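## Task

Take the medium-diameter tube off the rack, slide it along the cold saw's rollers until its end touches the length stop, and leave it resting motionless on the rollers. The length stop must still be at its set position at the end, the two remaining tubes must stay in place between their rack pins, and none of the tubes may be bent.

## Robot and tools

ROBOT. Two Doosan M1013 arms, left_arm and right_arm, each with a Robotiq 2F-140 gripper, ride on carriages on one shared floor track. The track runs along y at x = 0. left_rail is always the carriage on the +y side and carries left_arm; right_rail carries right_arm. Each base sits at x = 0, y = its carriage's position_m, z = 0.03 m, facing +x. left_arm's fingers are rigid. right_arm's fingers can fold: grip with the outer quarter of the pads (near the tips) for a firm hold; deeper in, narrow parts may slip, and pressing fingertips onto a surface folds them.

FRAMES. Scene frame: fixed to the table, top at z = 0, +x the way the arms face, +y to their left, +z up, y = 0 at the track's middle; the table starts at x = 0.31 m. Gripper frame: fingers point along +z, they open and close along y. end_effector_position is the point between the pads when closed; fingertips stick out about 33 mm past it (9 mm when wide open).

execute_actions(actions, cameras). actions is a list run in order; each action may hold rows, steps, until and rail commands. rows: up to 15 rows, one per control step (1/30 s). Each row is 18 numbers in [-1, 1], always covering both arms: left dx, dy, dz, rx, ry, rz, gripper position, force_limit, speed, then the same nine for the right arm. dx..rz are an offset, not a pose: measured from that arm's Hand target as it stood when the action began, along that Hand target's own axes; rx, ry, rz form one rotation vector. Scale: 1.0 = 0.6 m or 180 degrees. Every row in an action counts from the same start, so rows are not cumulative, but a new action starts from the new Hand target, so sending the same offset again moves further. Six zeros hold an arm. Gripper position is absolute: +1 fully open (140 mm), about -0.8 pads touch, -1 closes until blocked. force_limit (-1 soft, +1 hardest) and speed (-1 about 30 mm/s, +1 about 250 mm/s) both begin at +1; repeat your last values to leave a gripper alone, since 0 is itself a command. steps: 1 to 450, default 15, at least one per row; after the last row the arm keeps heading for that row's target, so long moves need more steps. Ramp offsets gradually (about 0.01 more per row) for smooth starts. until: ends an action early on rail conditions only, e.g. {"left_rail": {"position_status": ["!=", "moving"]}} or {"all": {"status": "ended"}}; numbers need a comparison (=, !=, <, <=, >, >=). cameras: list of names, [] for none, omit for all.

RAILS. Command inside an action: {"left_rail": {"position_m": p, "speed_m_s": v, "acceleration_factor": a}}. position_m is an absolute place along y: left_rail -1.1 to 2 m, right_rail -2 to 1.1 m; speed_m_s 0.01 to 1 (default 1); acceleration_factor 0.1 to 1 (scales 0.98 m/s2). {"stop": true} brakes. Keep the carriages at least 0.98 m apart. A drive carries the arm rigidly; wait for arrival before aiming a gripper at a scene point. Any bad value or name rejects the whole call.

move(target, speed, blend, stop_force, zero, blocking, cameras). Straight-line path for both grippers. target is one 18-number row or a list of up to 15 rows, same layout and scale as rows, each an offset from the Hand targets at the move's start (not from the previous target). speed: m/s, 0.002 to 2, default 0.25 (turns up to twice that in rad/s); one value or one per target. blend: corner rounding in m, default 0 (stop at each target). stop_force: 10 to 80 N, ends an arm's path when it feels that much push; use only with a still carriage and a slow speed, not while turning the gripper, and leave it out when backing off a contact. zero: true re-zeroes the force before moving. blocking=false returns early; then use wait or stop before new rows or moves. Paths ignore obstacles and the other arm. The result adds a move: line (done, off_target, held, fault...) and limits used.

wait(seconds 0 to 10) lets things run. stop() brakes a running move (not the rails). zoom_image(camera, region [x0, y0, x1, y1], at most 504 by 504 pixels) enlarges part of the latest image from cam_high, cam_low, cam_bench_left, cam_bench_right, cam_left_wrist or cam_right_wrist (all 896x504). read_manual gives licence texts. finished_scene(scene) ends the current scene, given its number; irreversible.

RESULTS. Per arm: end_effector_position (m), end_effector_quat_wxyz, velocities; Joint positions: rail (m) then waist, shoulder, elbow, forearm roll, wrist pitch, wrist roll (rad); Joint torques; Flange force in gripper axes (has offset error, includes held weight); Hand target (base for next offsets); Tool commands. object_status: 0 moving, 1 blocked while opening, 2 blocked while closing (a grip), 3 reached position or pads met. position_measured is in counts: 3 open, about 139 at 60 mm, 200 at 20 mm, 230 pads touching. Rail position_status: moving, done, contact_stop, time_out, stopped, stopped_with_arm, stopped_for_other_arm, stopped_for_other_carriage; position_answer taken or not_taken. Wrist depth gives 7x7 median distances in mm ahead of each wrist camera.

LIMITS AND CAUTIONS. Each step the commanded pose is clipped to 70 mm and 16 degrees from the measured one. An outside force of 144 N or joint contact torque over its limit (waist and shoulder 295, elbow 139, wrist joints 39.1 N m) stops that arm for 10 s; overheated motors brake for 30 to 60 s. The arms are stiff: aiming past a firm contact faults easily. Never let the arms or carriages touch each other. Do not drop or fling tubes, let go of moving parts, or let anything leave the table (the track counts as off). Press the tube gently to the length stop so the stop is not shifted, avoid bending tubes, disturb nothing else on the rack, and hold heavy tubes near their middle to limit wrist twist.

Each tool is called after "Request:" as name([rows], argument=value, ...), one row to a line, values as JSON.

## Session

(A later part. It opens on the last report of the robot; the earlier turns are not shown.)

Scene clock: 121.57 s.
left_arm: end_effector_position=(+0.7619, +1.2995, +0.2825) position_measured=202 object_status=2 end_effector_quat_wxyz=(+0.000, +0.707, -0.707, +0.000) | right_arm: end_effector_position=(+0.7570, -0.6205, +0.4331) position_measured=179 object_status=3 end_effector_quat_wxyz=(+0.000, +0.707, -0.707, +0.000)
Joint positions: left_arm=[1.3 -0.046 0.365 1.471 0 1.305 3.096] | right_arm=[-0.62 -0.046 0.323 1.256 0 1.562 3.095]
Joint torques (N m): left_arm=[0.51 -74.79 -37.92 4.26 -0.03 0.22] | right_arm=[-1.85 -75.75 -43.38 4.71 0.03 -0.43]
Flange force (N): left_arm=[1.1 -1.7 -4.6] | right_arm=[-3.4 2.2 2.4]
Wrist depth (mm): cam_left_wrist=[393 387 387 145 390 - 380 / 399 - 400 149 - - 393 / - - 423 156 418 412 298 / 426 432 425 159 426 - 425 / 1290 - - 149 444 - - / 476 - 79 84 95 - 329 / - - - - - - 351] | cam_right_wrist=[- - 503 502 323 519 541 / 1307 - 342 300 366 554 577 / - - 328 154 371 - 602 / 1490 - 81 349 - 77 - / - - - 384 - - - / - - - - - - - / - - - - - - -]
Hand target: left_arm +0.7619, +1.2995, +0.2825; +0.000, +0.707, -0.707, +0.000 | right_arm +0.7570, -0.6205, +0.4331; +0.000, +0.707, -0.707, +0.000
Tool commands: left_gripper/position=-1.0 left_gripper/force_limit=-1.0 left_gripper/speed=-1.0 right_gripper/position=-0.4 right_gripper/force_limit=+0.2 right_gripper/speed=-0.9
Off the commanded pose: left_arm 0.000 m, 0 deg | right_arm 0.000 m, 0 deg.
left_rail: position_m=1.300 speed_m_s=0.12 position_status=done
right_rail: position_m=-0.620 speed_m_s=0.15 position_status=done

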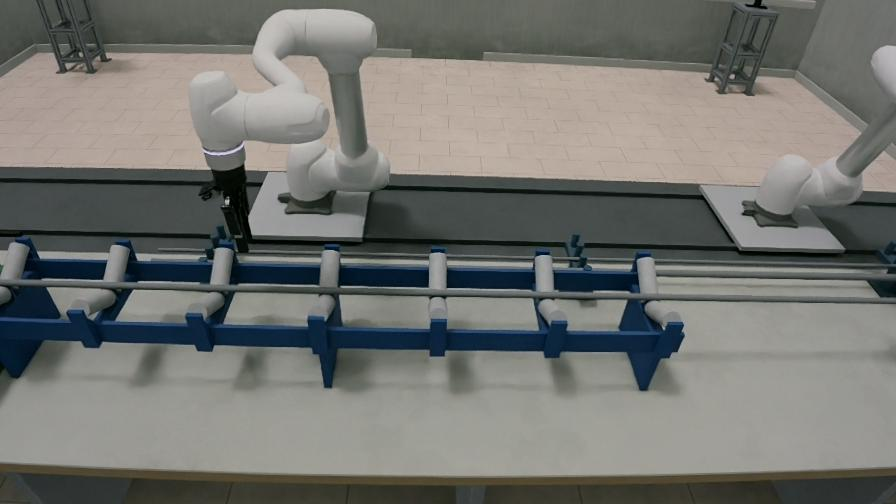

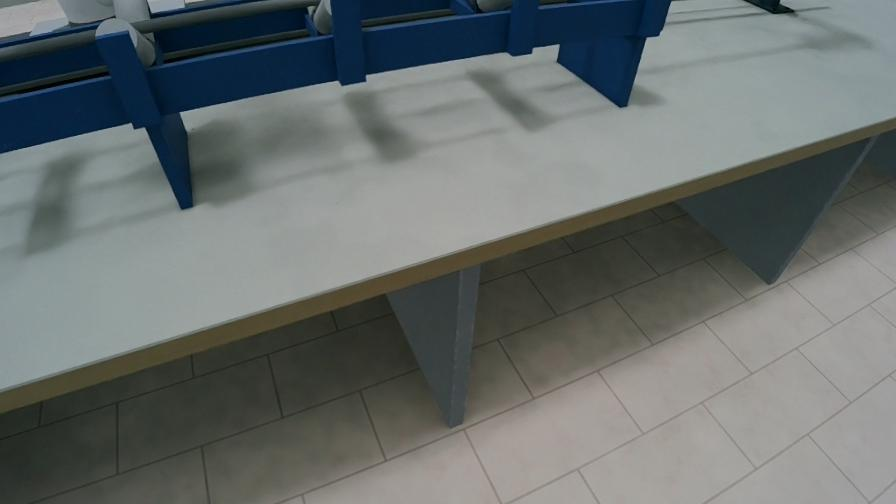

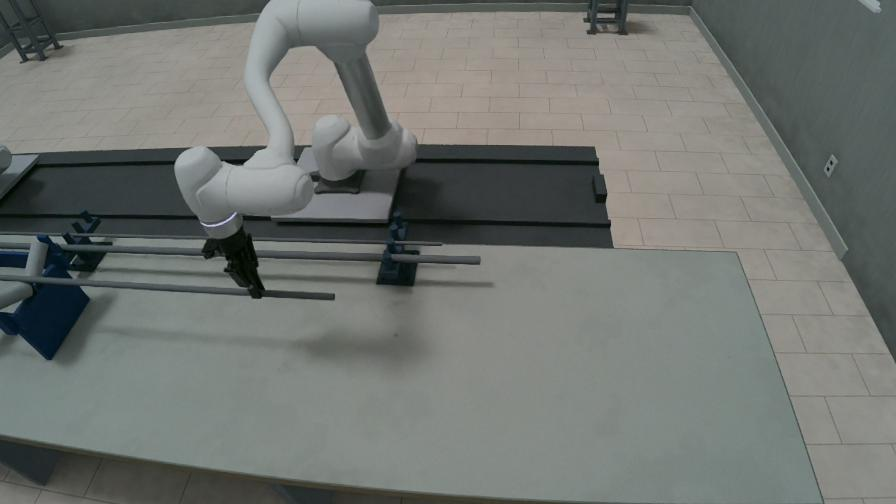

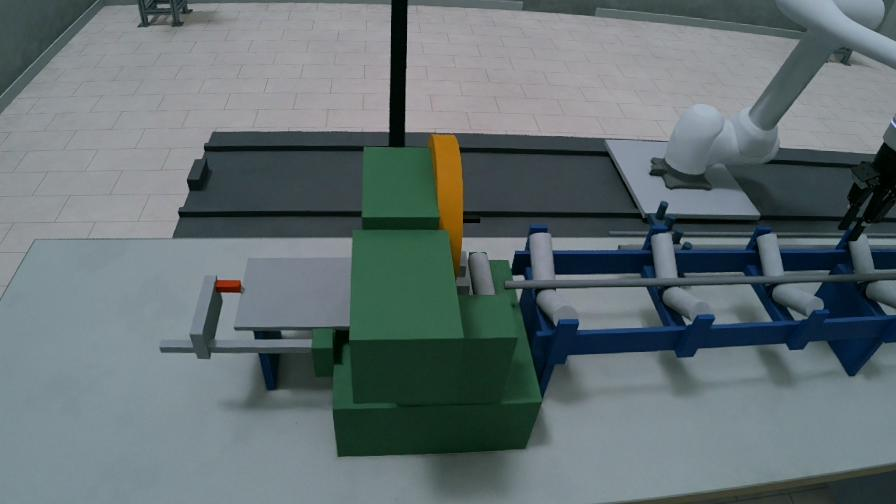

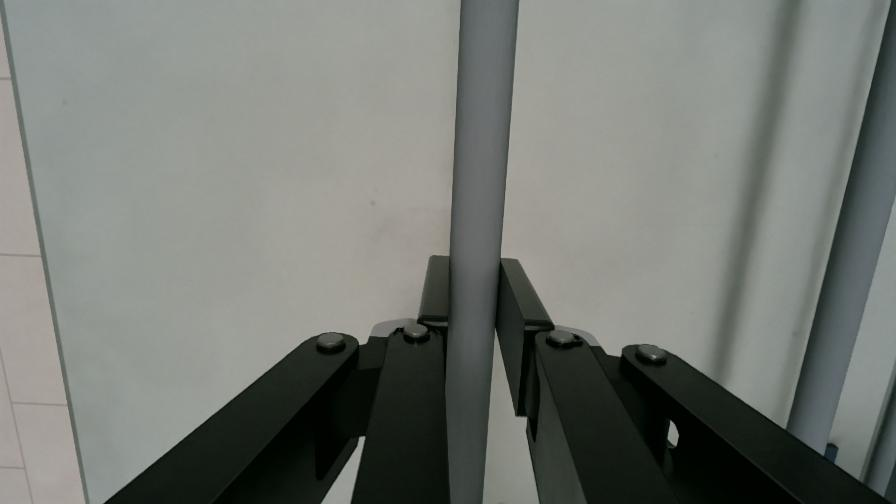

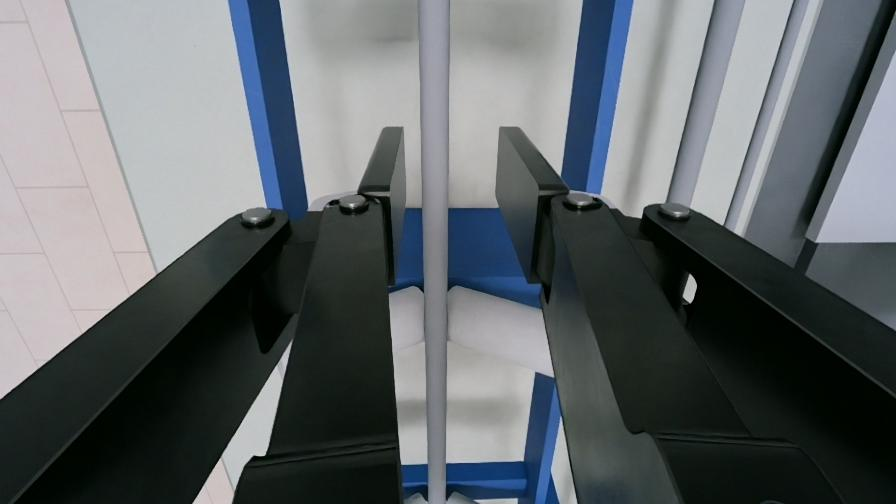

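Request:
execute_actions([
  {"left_rail":{"position_m":1.1},"steps":120,"until":{"left_rail":{"position_status":["!=","moving"]}}},
], cameras=["cam_bench_right"])

Request:
execute_actions([
  {"left_rail":{"position_m":0.8},"steps":150,"until":{"left_rail":{"position_status":["!=","moving"]}}},
], cameras=["cam_bench_right","cam_bench_left","cam_high"])

Request:
zoom_image(camera="cam_bench_right", region=[160, 230, 400, 370])

Scene clock: 128.30 s.
left_arm: end_effector_position=(+0.7619, +1.0995, +0.2825) position_measured=202 object_status=2 end_effector_quat_wxyz=(+0.000, +0.707, -0.707, +0.000) | right_arm: end_effector_position=(+0.7570, -0.6205, +0.4331) position_measured=179 object_status=3 end_effector_quat_wxyz=(+0.000, +0.707, -0.707, +0.000)
Joint positions: left_arm=[1.1 -0.046 0.365 1.471 0 1.305 3.096] | right_arm=[-0.62 -0.046 0.323 1.256 0 1.562 3.095]
Joint torques (N m): left_arm=[1.08 -71.56 -35.82 4.32 0.02 0.34] | right_arm=[-1.85 -75.93 -43.36 4.72 0.01 -0.43]
Flange force (N): left_arm=[1.9 -0.4 -9.1] | right_arm=[-3.2 1.2 2.4]
Wrist depth (mm): cam_left_wrist=[394 385 - 144 400 408 383 / 402 407 402 149 - 406 400 / - 397 414 155 421 414 406 / 437 432 438 163 432 - 304 / 1277 465 448 150 116 449 437 / 1311 463 79 89 95 95 326 / - - - - - - -] | cam_right_wrist=[1223 498 352 - 323 514 - / 1223 531 530 - 540 560 573 / 1358 576 334 153 128 566 599 / 1454 - 81 429 - 88 647 / - - - 383 - - - / - - - - - - - / - - - - - - -]
Hand target: left_arm +0.7619, +1.0995, +0.2825; +0.000, +0.707, -0.707, +0.000 | right_arm +0.7570, -0.6205, +0.4331; +0.000, +0.707, -0.707, +0.000
Tool commands: left_gripper/position=-1.0 left_gripper/force_limit=-1.0 left_gripper/speed=-1.0 right_gripper/position=-0.4 right_gripper/force_limit=+0.2 right_gripper/speed=-0.9
Off the commanded pose: left_arm 0.000 m, 0 deg | right_arm 0.000 m, 0 deg.
left_rail: position_m=1.100 speed_m_s=0.12 position_status=done
right_rail: position_m=-0.620 speed_m_s=0.15 position_status=done
Images, in order (width x height): cam_bench_right 896x504.

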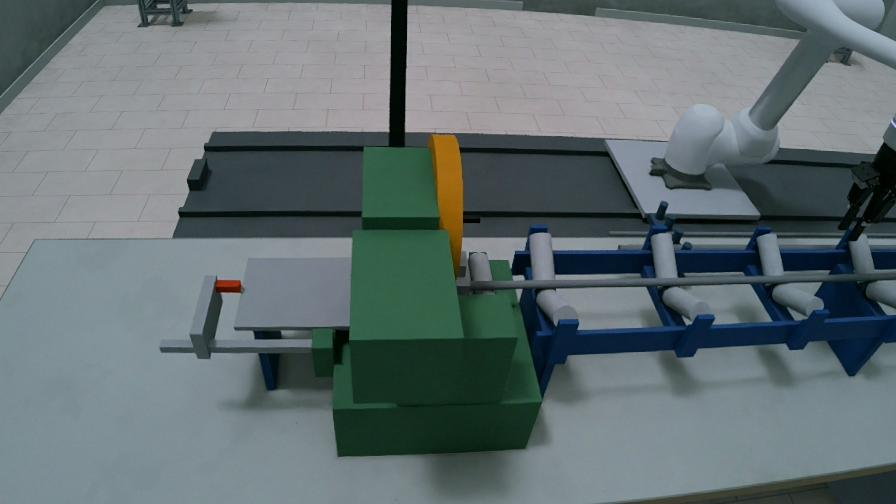

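Scene clock: 131.63 s.
left_arm: end_effector_position=(+0.7619, +0.7995, +0.2825) position_measured=202 object_status=2 end_effector_quat_wxyz=(+0.000, +0.707, -0.707, +0.000) | right_arm: end_effector_position=(+0.7570, -0.6205, +0.4331) position_measured=179 object_status=3 end_effector_quat_wxyz=(+0.000, +0.707, -0.707, +0.000)
Joint positions: left_arm=[0.8 -0.046 0.365 1.47 0 1.305 3.096] | right_arm=[-0.62 -0.046 0.323 1.256 0 1.562 3.095]
Joint torques (N m): left_arm=[-0.2 -62.37 -29.55 3.99 -0.08 0.18] | right_arm=[-1.98 -76.09 -43.27 4.72 0.07 -0.43]
Flange force (N): left_arm=[0.0 -0.3 -20.9] | right_arm=[-3.1 1.1 2.4]
Wrist depth (mm): cam_left_wrist=[387 - 387 141 383 385 - / 398 402 400 148 402 401 - / - 414 428 156 411 414 - / 432 447 - 160 421 432 310 / 459 456 - 151 108 458 442 / 476 - 79 89 95 460 337 / - - - 68 - - -] | cam_right_wrist=[- 489 357 514 368 514 534 / 1260 554 350 304 368 525 574 / 1381 591 329 153 332 489 588 / 1463 - 82 451 - 88 655 / - - - 388 - - - / - - - 768 - - - / - - - 595 - - -]
Hand target: left_arm +0.7619, +0.7995, +0.2825; +0.000, +0.707, -0.707, +0.000 | right_arm +0.7570, -0.6205, +0.4331; +0.000, +0.707, -0.707, +0.000
Tool commands: left_gripper/position=-1.0 left_gripper/force_limit=-1.0 left_gripper/speed=-1.0 right_gripper/position=-0.4 right_gripper/force_limit=+0.2 right_gripper/speed=-0.9
Off the commanded pose: left_arm 0.000 m, 0 deg | right_arm 0.000 m, 0 deg.
left_rail: position_m=0.800 speed_m_s=0.12 position_status=done
right_rail: position_m=-0.620 speed_m_s=0.15 position_status=done
Images, in order (width x height): cam_high 896x504, cam_bench_left 896x504, cam_bench_right 896x504.

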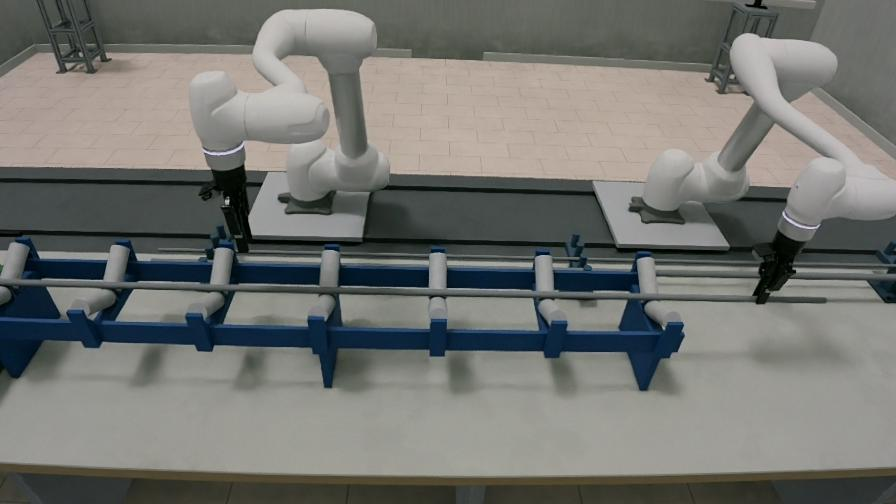

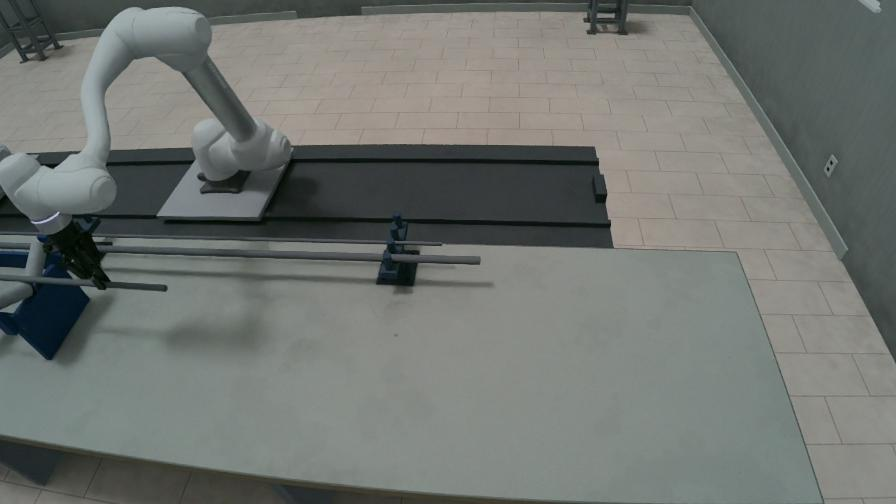

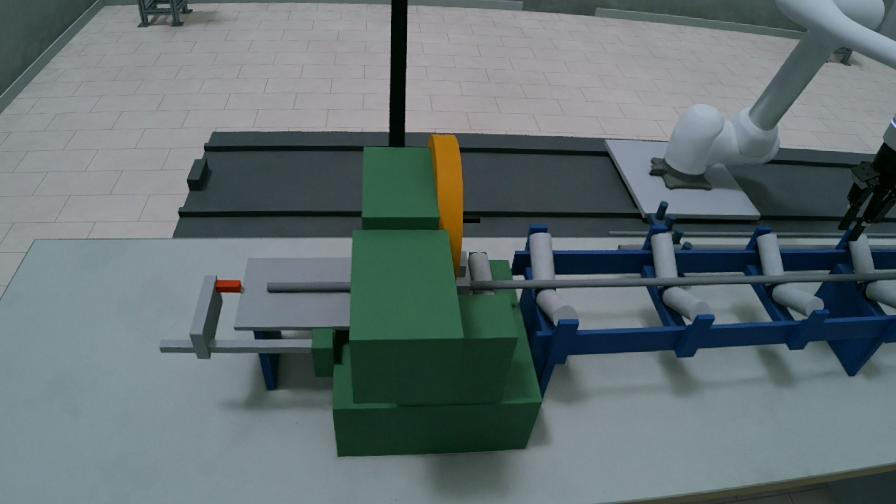

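Scaled by 2.100 from the camera's 896x504 image, which has a finer 1280x720 frame.

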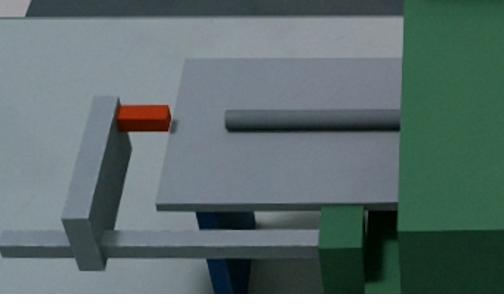

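Request:
execute_actions([
  {"left_rail":{"position_m":0.76,"speed_m_s":0.05},"steps":100,"until":{"left_rail":{"position_status":["!=","moving"]}}},
], cameras=["cam_bench_right"])

Request:
zoom_image(camera="cam_bench_right", region=[190, 260, 310, 320])

Request:
move(target=[0.06,0,0,0,0,0,-1,-1,-1,0,0,0,0,0,0,-0.4,0.2,-0.9], speed=0.006, stop_force=10, cameras=["cam_bench_right"])

Request:
zoom_image(camera="cam_bench_right", region=[190, 260, 310, 320])

Scene clock: 139.77 s.
left_arm: end_effector_position=(+0.7619, +0.7595, +0.2825) position_measured=202 object_status=2 end_effector_quat_wxyz=(+0.000, +0.707, -0.707, +0.000) | right_arm: end_effector_position=(+0.7570, -0.6205, +0.4331) position_measured=179 object_status=3 end_effector_quat_wxyz=(+0.000, +0.707, -0.707, +0.000)
Joint positions: left_arm=[0.76 -0.046 0.365 1.471 0 1.305 3.096] | right_arm=[-0.62 -0.046 0.323 1.256 0 1.562 3.095]
Joint torques (N m): left_arm=[-0.16 -63.43 -30.39 4.11 -0.19 0.23] | right_arm=[-2.16 -76.17 -43.45 4.74 0.04 -0.41]
Flange force (N): left_arm=[0.0 -0.2 -19.5] | right_arm=[-3.5 0.8 3.0]
Wrist depth (mm): cam_left_wrist=[- 392 388 143 387 388 383 / 405 402 383 146 398 393 402 / 415 416 420 154 419 - 303 / 436 - 429 160 - 431 - / - - - 151 115 - 441 / 1383 - 79 79 95 - 464 / - - - 68 - - -] | cam_right_wrist=[513 457 - - 324 396 - / 1241 - 341 - 328 452 570 / 1321 - 333 152 129 595 613 / 1490 - 82 431 - 88 673 / - - - 384 - - - / - - - - - - - / - - - - - - -]
Hand target: left_arm +0.7619, +0.7595, +0.2825; +0.000, +0.707, -0.707, +0.000 | right_arm +0.7570, -0.6205, +0.4331; +0.000, +0.707, -0.707, +0.000
Tool commands: left_gripper/position=-1.0 left_gripper/force_limit=-1.0 left_gripper/speed=-1.0 right_gripper/position=-0.4 right_gripper/force_limit=+0.2 right_gripper/speed=-0.9
Off the commanded pose: left_arm 0.000 m, 0 deg | right_arm 0.000 m, 0 deg.
left_rail: position_m=0.760 speed_m_s=0.05 position_status=done
right_rail: position_m=-0.620 speed_m_s=0.15 position_status=done
Images, in order (width x height): cam_bench_right 896x504.

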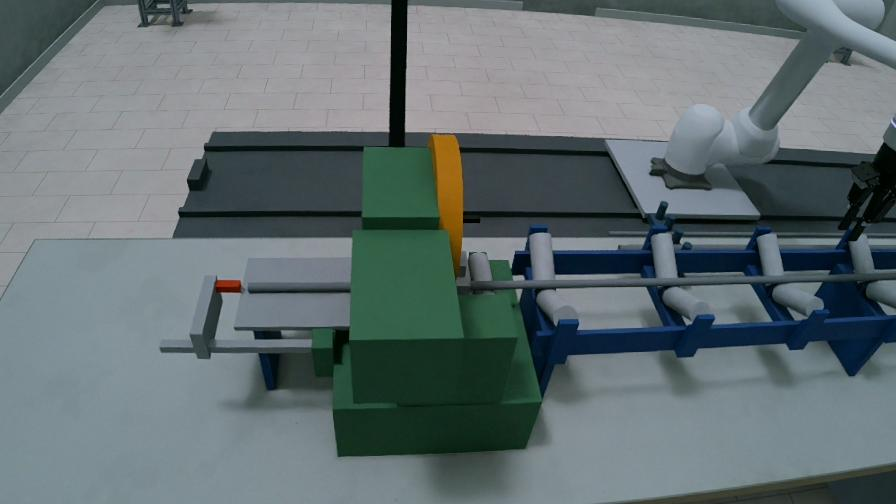

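Scaled by 4.200 from the camera's 896x504 image, which has a finer 1280x720 frame.

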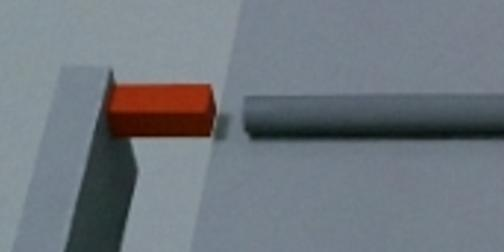

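Scene clock: 143.37 s.
left_arm: end_effector_position=(+0.7619, +0.7416, +0.2824) position_measured=202 object_status=2 end_effector_quat_wxyz=(+0.000, +0.707, -0.707, +0.000) | right_arm: end_effector_position=(+0.7570, -0.6205, +0.4331) position_measured=179 object_status=3 end_effector_quat_wxyz=(+0.000, +0.707, -0.707, +0.000)
Joint positions: left_arm=[0.76 -0.07 0.366 1.47 0 1.305 3.072] | right_arm=[-0.62 -0.046 0.323 1.256 0 1.562 3.095]
Joint torques (N m): left_arm=[-8.65 -67.47 -34.13 0.23 -0.65 0.18] | right_arm=[-2.02 -75.91 -43.32 4.73 0.08 -0.45]
Flange force (N): left_arm=[-11.3 0.8 -14.1] | right_arm=[-3.6 1.7 2.1]
Wrist depth (mm): cam_left_wrist=[390 - 390 141 384 390 381 / 402 - 404 146 398 398 400 / 413 432 395 152 398 420 416 / - 435 - 158 - 429 419 / 454 - 439 153 116 - 324 / 469 - 79 84 95 457 461 / - - - - - - -] | cam_right_wrist=[1193 482 494 - 326 521 539 / 1260 - 345 550 540 427 573 / 1365 591 329 151 129 - 594 / 1508 - 81 453 - 77 643 / - - - 383 - - - / - - - - - - - / - - - - - - -]
Hand target: left_arm +0.7619, +0.7416, +0.2825; +0.000, +0.707, -0.707, +0.000 (not the last commanded pose) | right_arm +0.7570, -0.6205, +0.4331; +0.000, +0.707, -0.707, +0.000
Off the commanded pose: left_arm 0.018 m, 0 deg | right_arm 0.000 m, 0 deg.
left_rail: position_m=0.760 speed_m_s=0.05 position_status=done
right_rail: position_m=-0.620 speed_m_s=0.15 position_status=done
move: contact (left_arm)
Images, in order (width x height): cam_bench_right 896x504.

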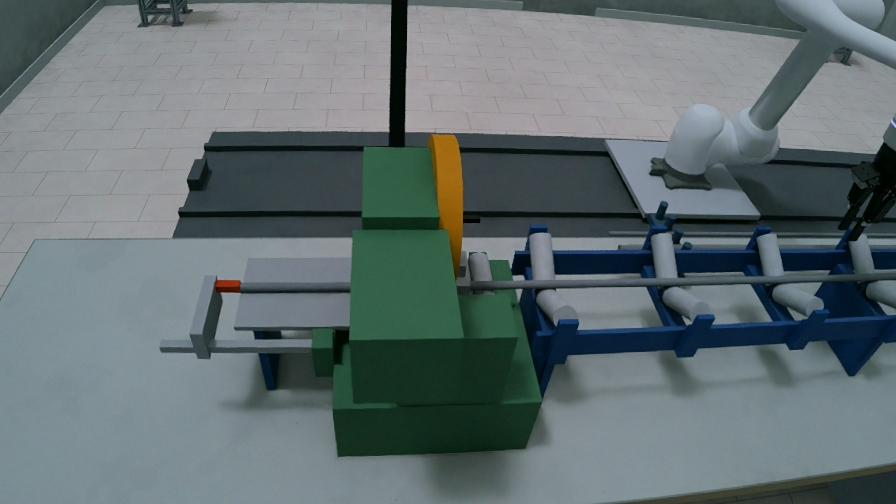

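Scaled by 4.200 from the camera's 896x504 image, which has a finer 1280x720 frame.

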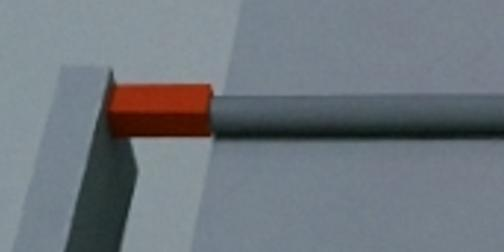

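Request:
move([
  [0,0,0.004,0,0,0,-1,-1,-1,0,0,0,0,0,0,-0.4,0.2,-0.9],
  [0,0,0.004,0,0,0,-0.4,-1,-1,0,0,0,0,0,0,-0.4,0.2,-0.9],
  [0,0,-0.2,0,0,0,-0.4,-1,-1,0,0,0,0,0,0,-0.4,0.2,-0.9],
], speed=[0.01,0.01,0.1], cameras=["cam_bench_right","cam_high","cam_bench_left"])

Request:
zoom_image(camera="cam_bench_right", region=[190, 260, 310, 320])

Scene clock: 152.07 s.
left_arm: end_effector_position=(+0.7619, +0.7416, +0.4026) position_measured=179 object_status=3 end_effector_quat_wxyz=(+0.000, +0.707, -0.707, +0.000) | right_arm: end_effector_position=(+0.7570, -0.6205, +0.4331) position_measured=179 object_status=3 end_effector_quat_wxyz=(+0.000, +0.707, -0.707, +0.000)
Joint positions: left_arm=[0.76 -0.07 0.334 1.296 0 1.511 3.072] | right_arm=[-0.62 -0.046 0.323 1.256 0 1.562 3.095]
Joint torques (N m): left_arm=[0.81 -74.69 -40.54 4.39 0.02 0.22] | right_arm=[-2.11 -75.83 -43.22 4.74 0.03 -0.45]
Flange force (N): left_arm=[1.3 -0.4 -3.2] | right_arm=[-3.6 1.4 2.1]
Wrist depth (mm): cam_left_wrist=[1215 - - 493 503 - 390 / 1258 525 526 268 - 523 570 / 1339 - - 536 537 - 534 / 1353 - 550 - - 569 544 / 1423 - 100 289 161 571 551 / 1439 77 82 89 87 88 627 / - - - - - 70 -] | cam_right_wrist=[1176 541 491 - 320 512 551 / 1307 538 348 296 535 - 562 / 1413 - 329 154 128 - 611 / 1481 - 81 449 - 77 - / - - - 388 - - - / - - - - - - - / - - - - - - -]
Hand target: left_arm +0.7619, +0.7416, +0.4025; +0.000, +0.707, -0.707, +0.000 | right_arm +0.7570, -0.6205, +0.4331; +0.000, +0.707, -0.707, +0.000
Off the commanded pose: left_arm 0.000 m, 0 deg | right_arm 0.000 m, 0 deg.
left_rail: position_m=0.760 speed_m_s=0.05 position_status=done
right_rail: position_m=-0.620 speed_m_s=0.15 position_status=done
move: done
Images, in order (width x height): cam_high 896x504, cam_bench_left 896x504, cam_bench_right 896x504.

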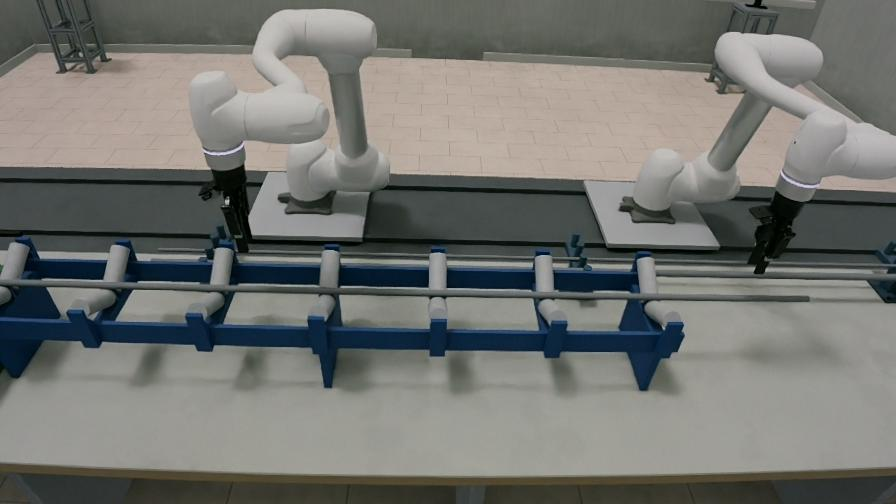

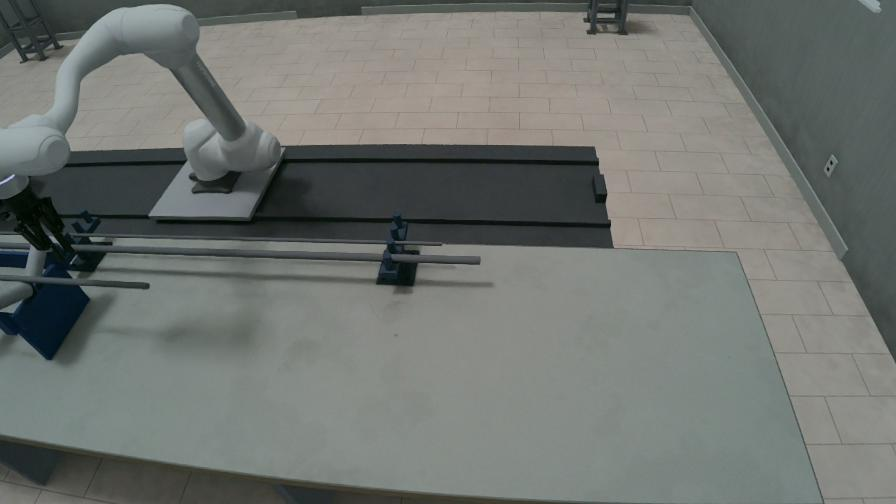

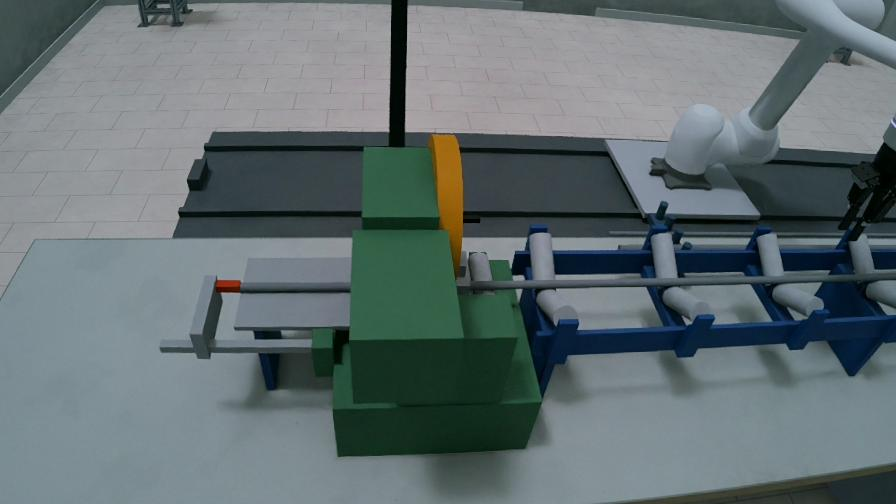

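Scaled by 4.200 from the camera's 896x504 image, which has a finer 1280x720 frame.

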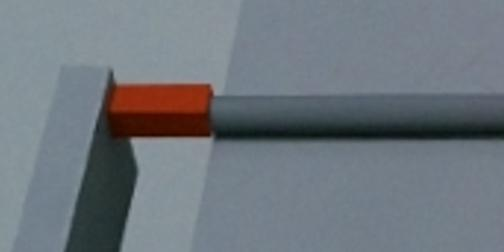

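Request:
finished_scene(scene=2)

The scene is finished: the task was done.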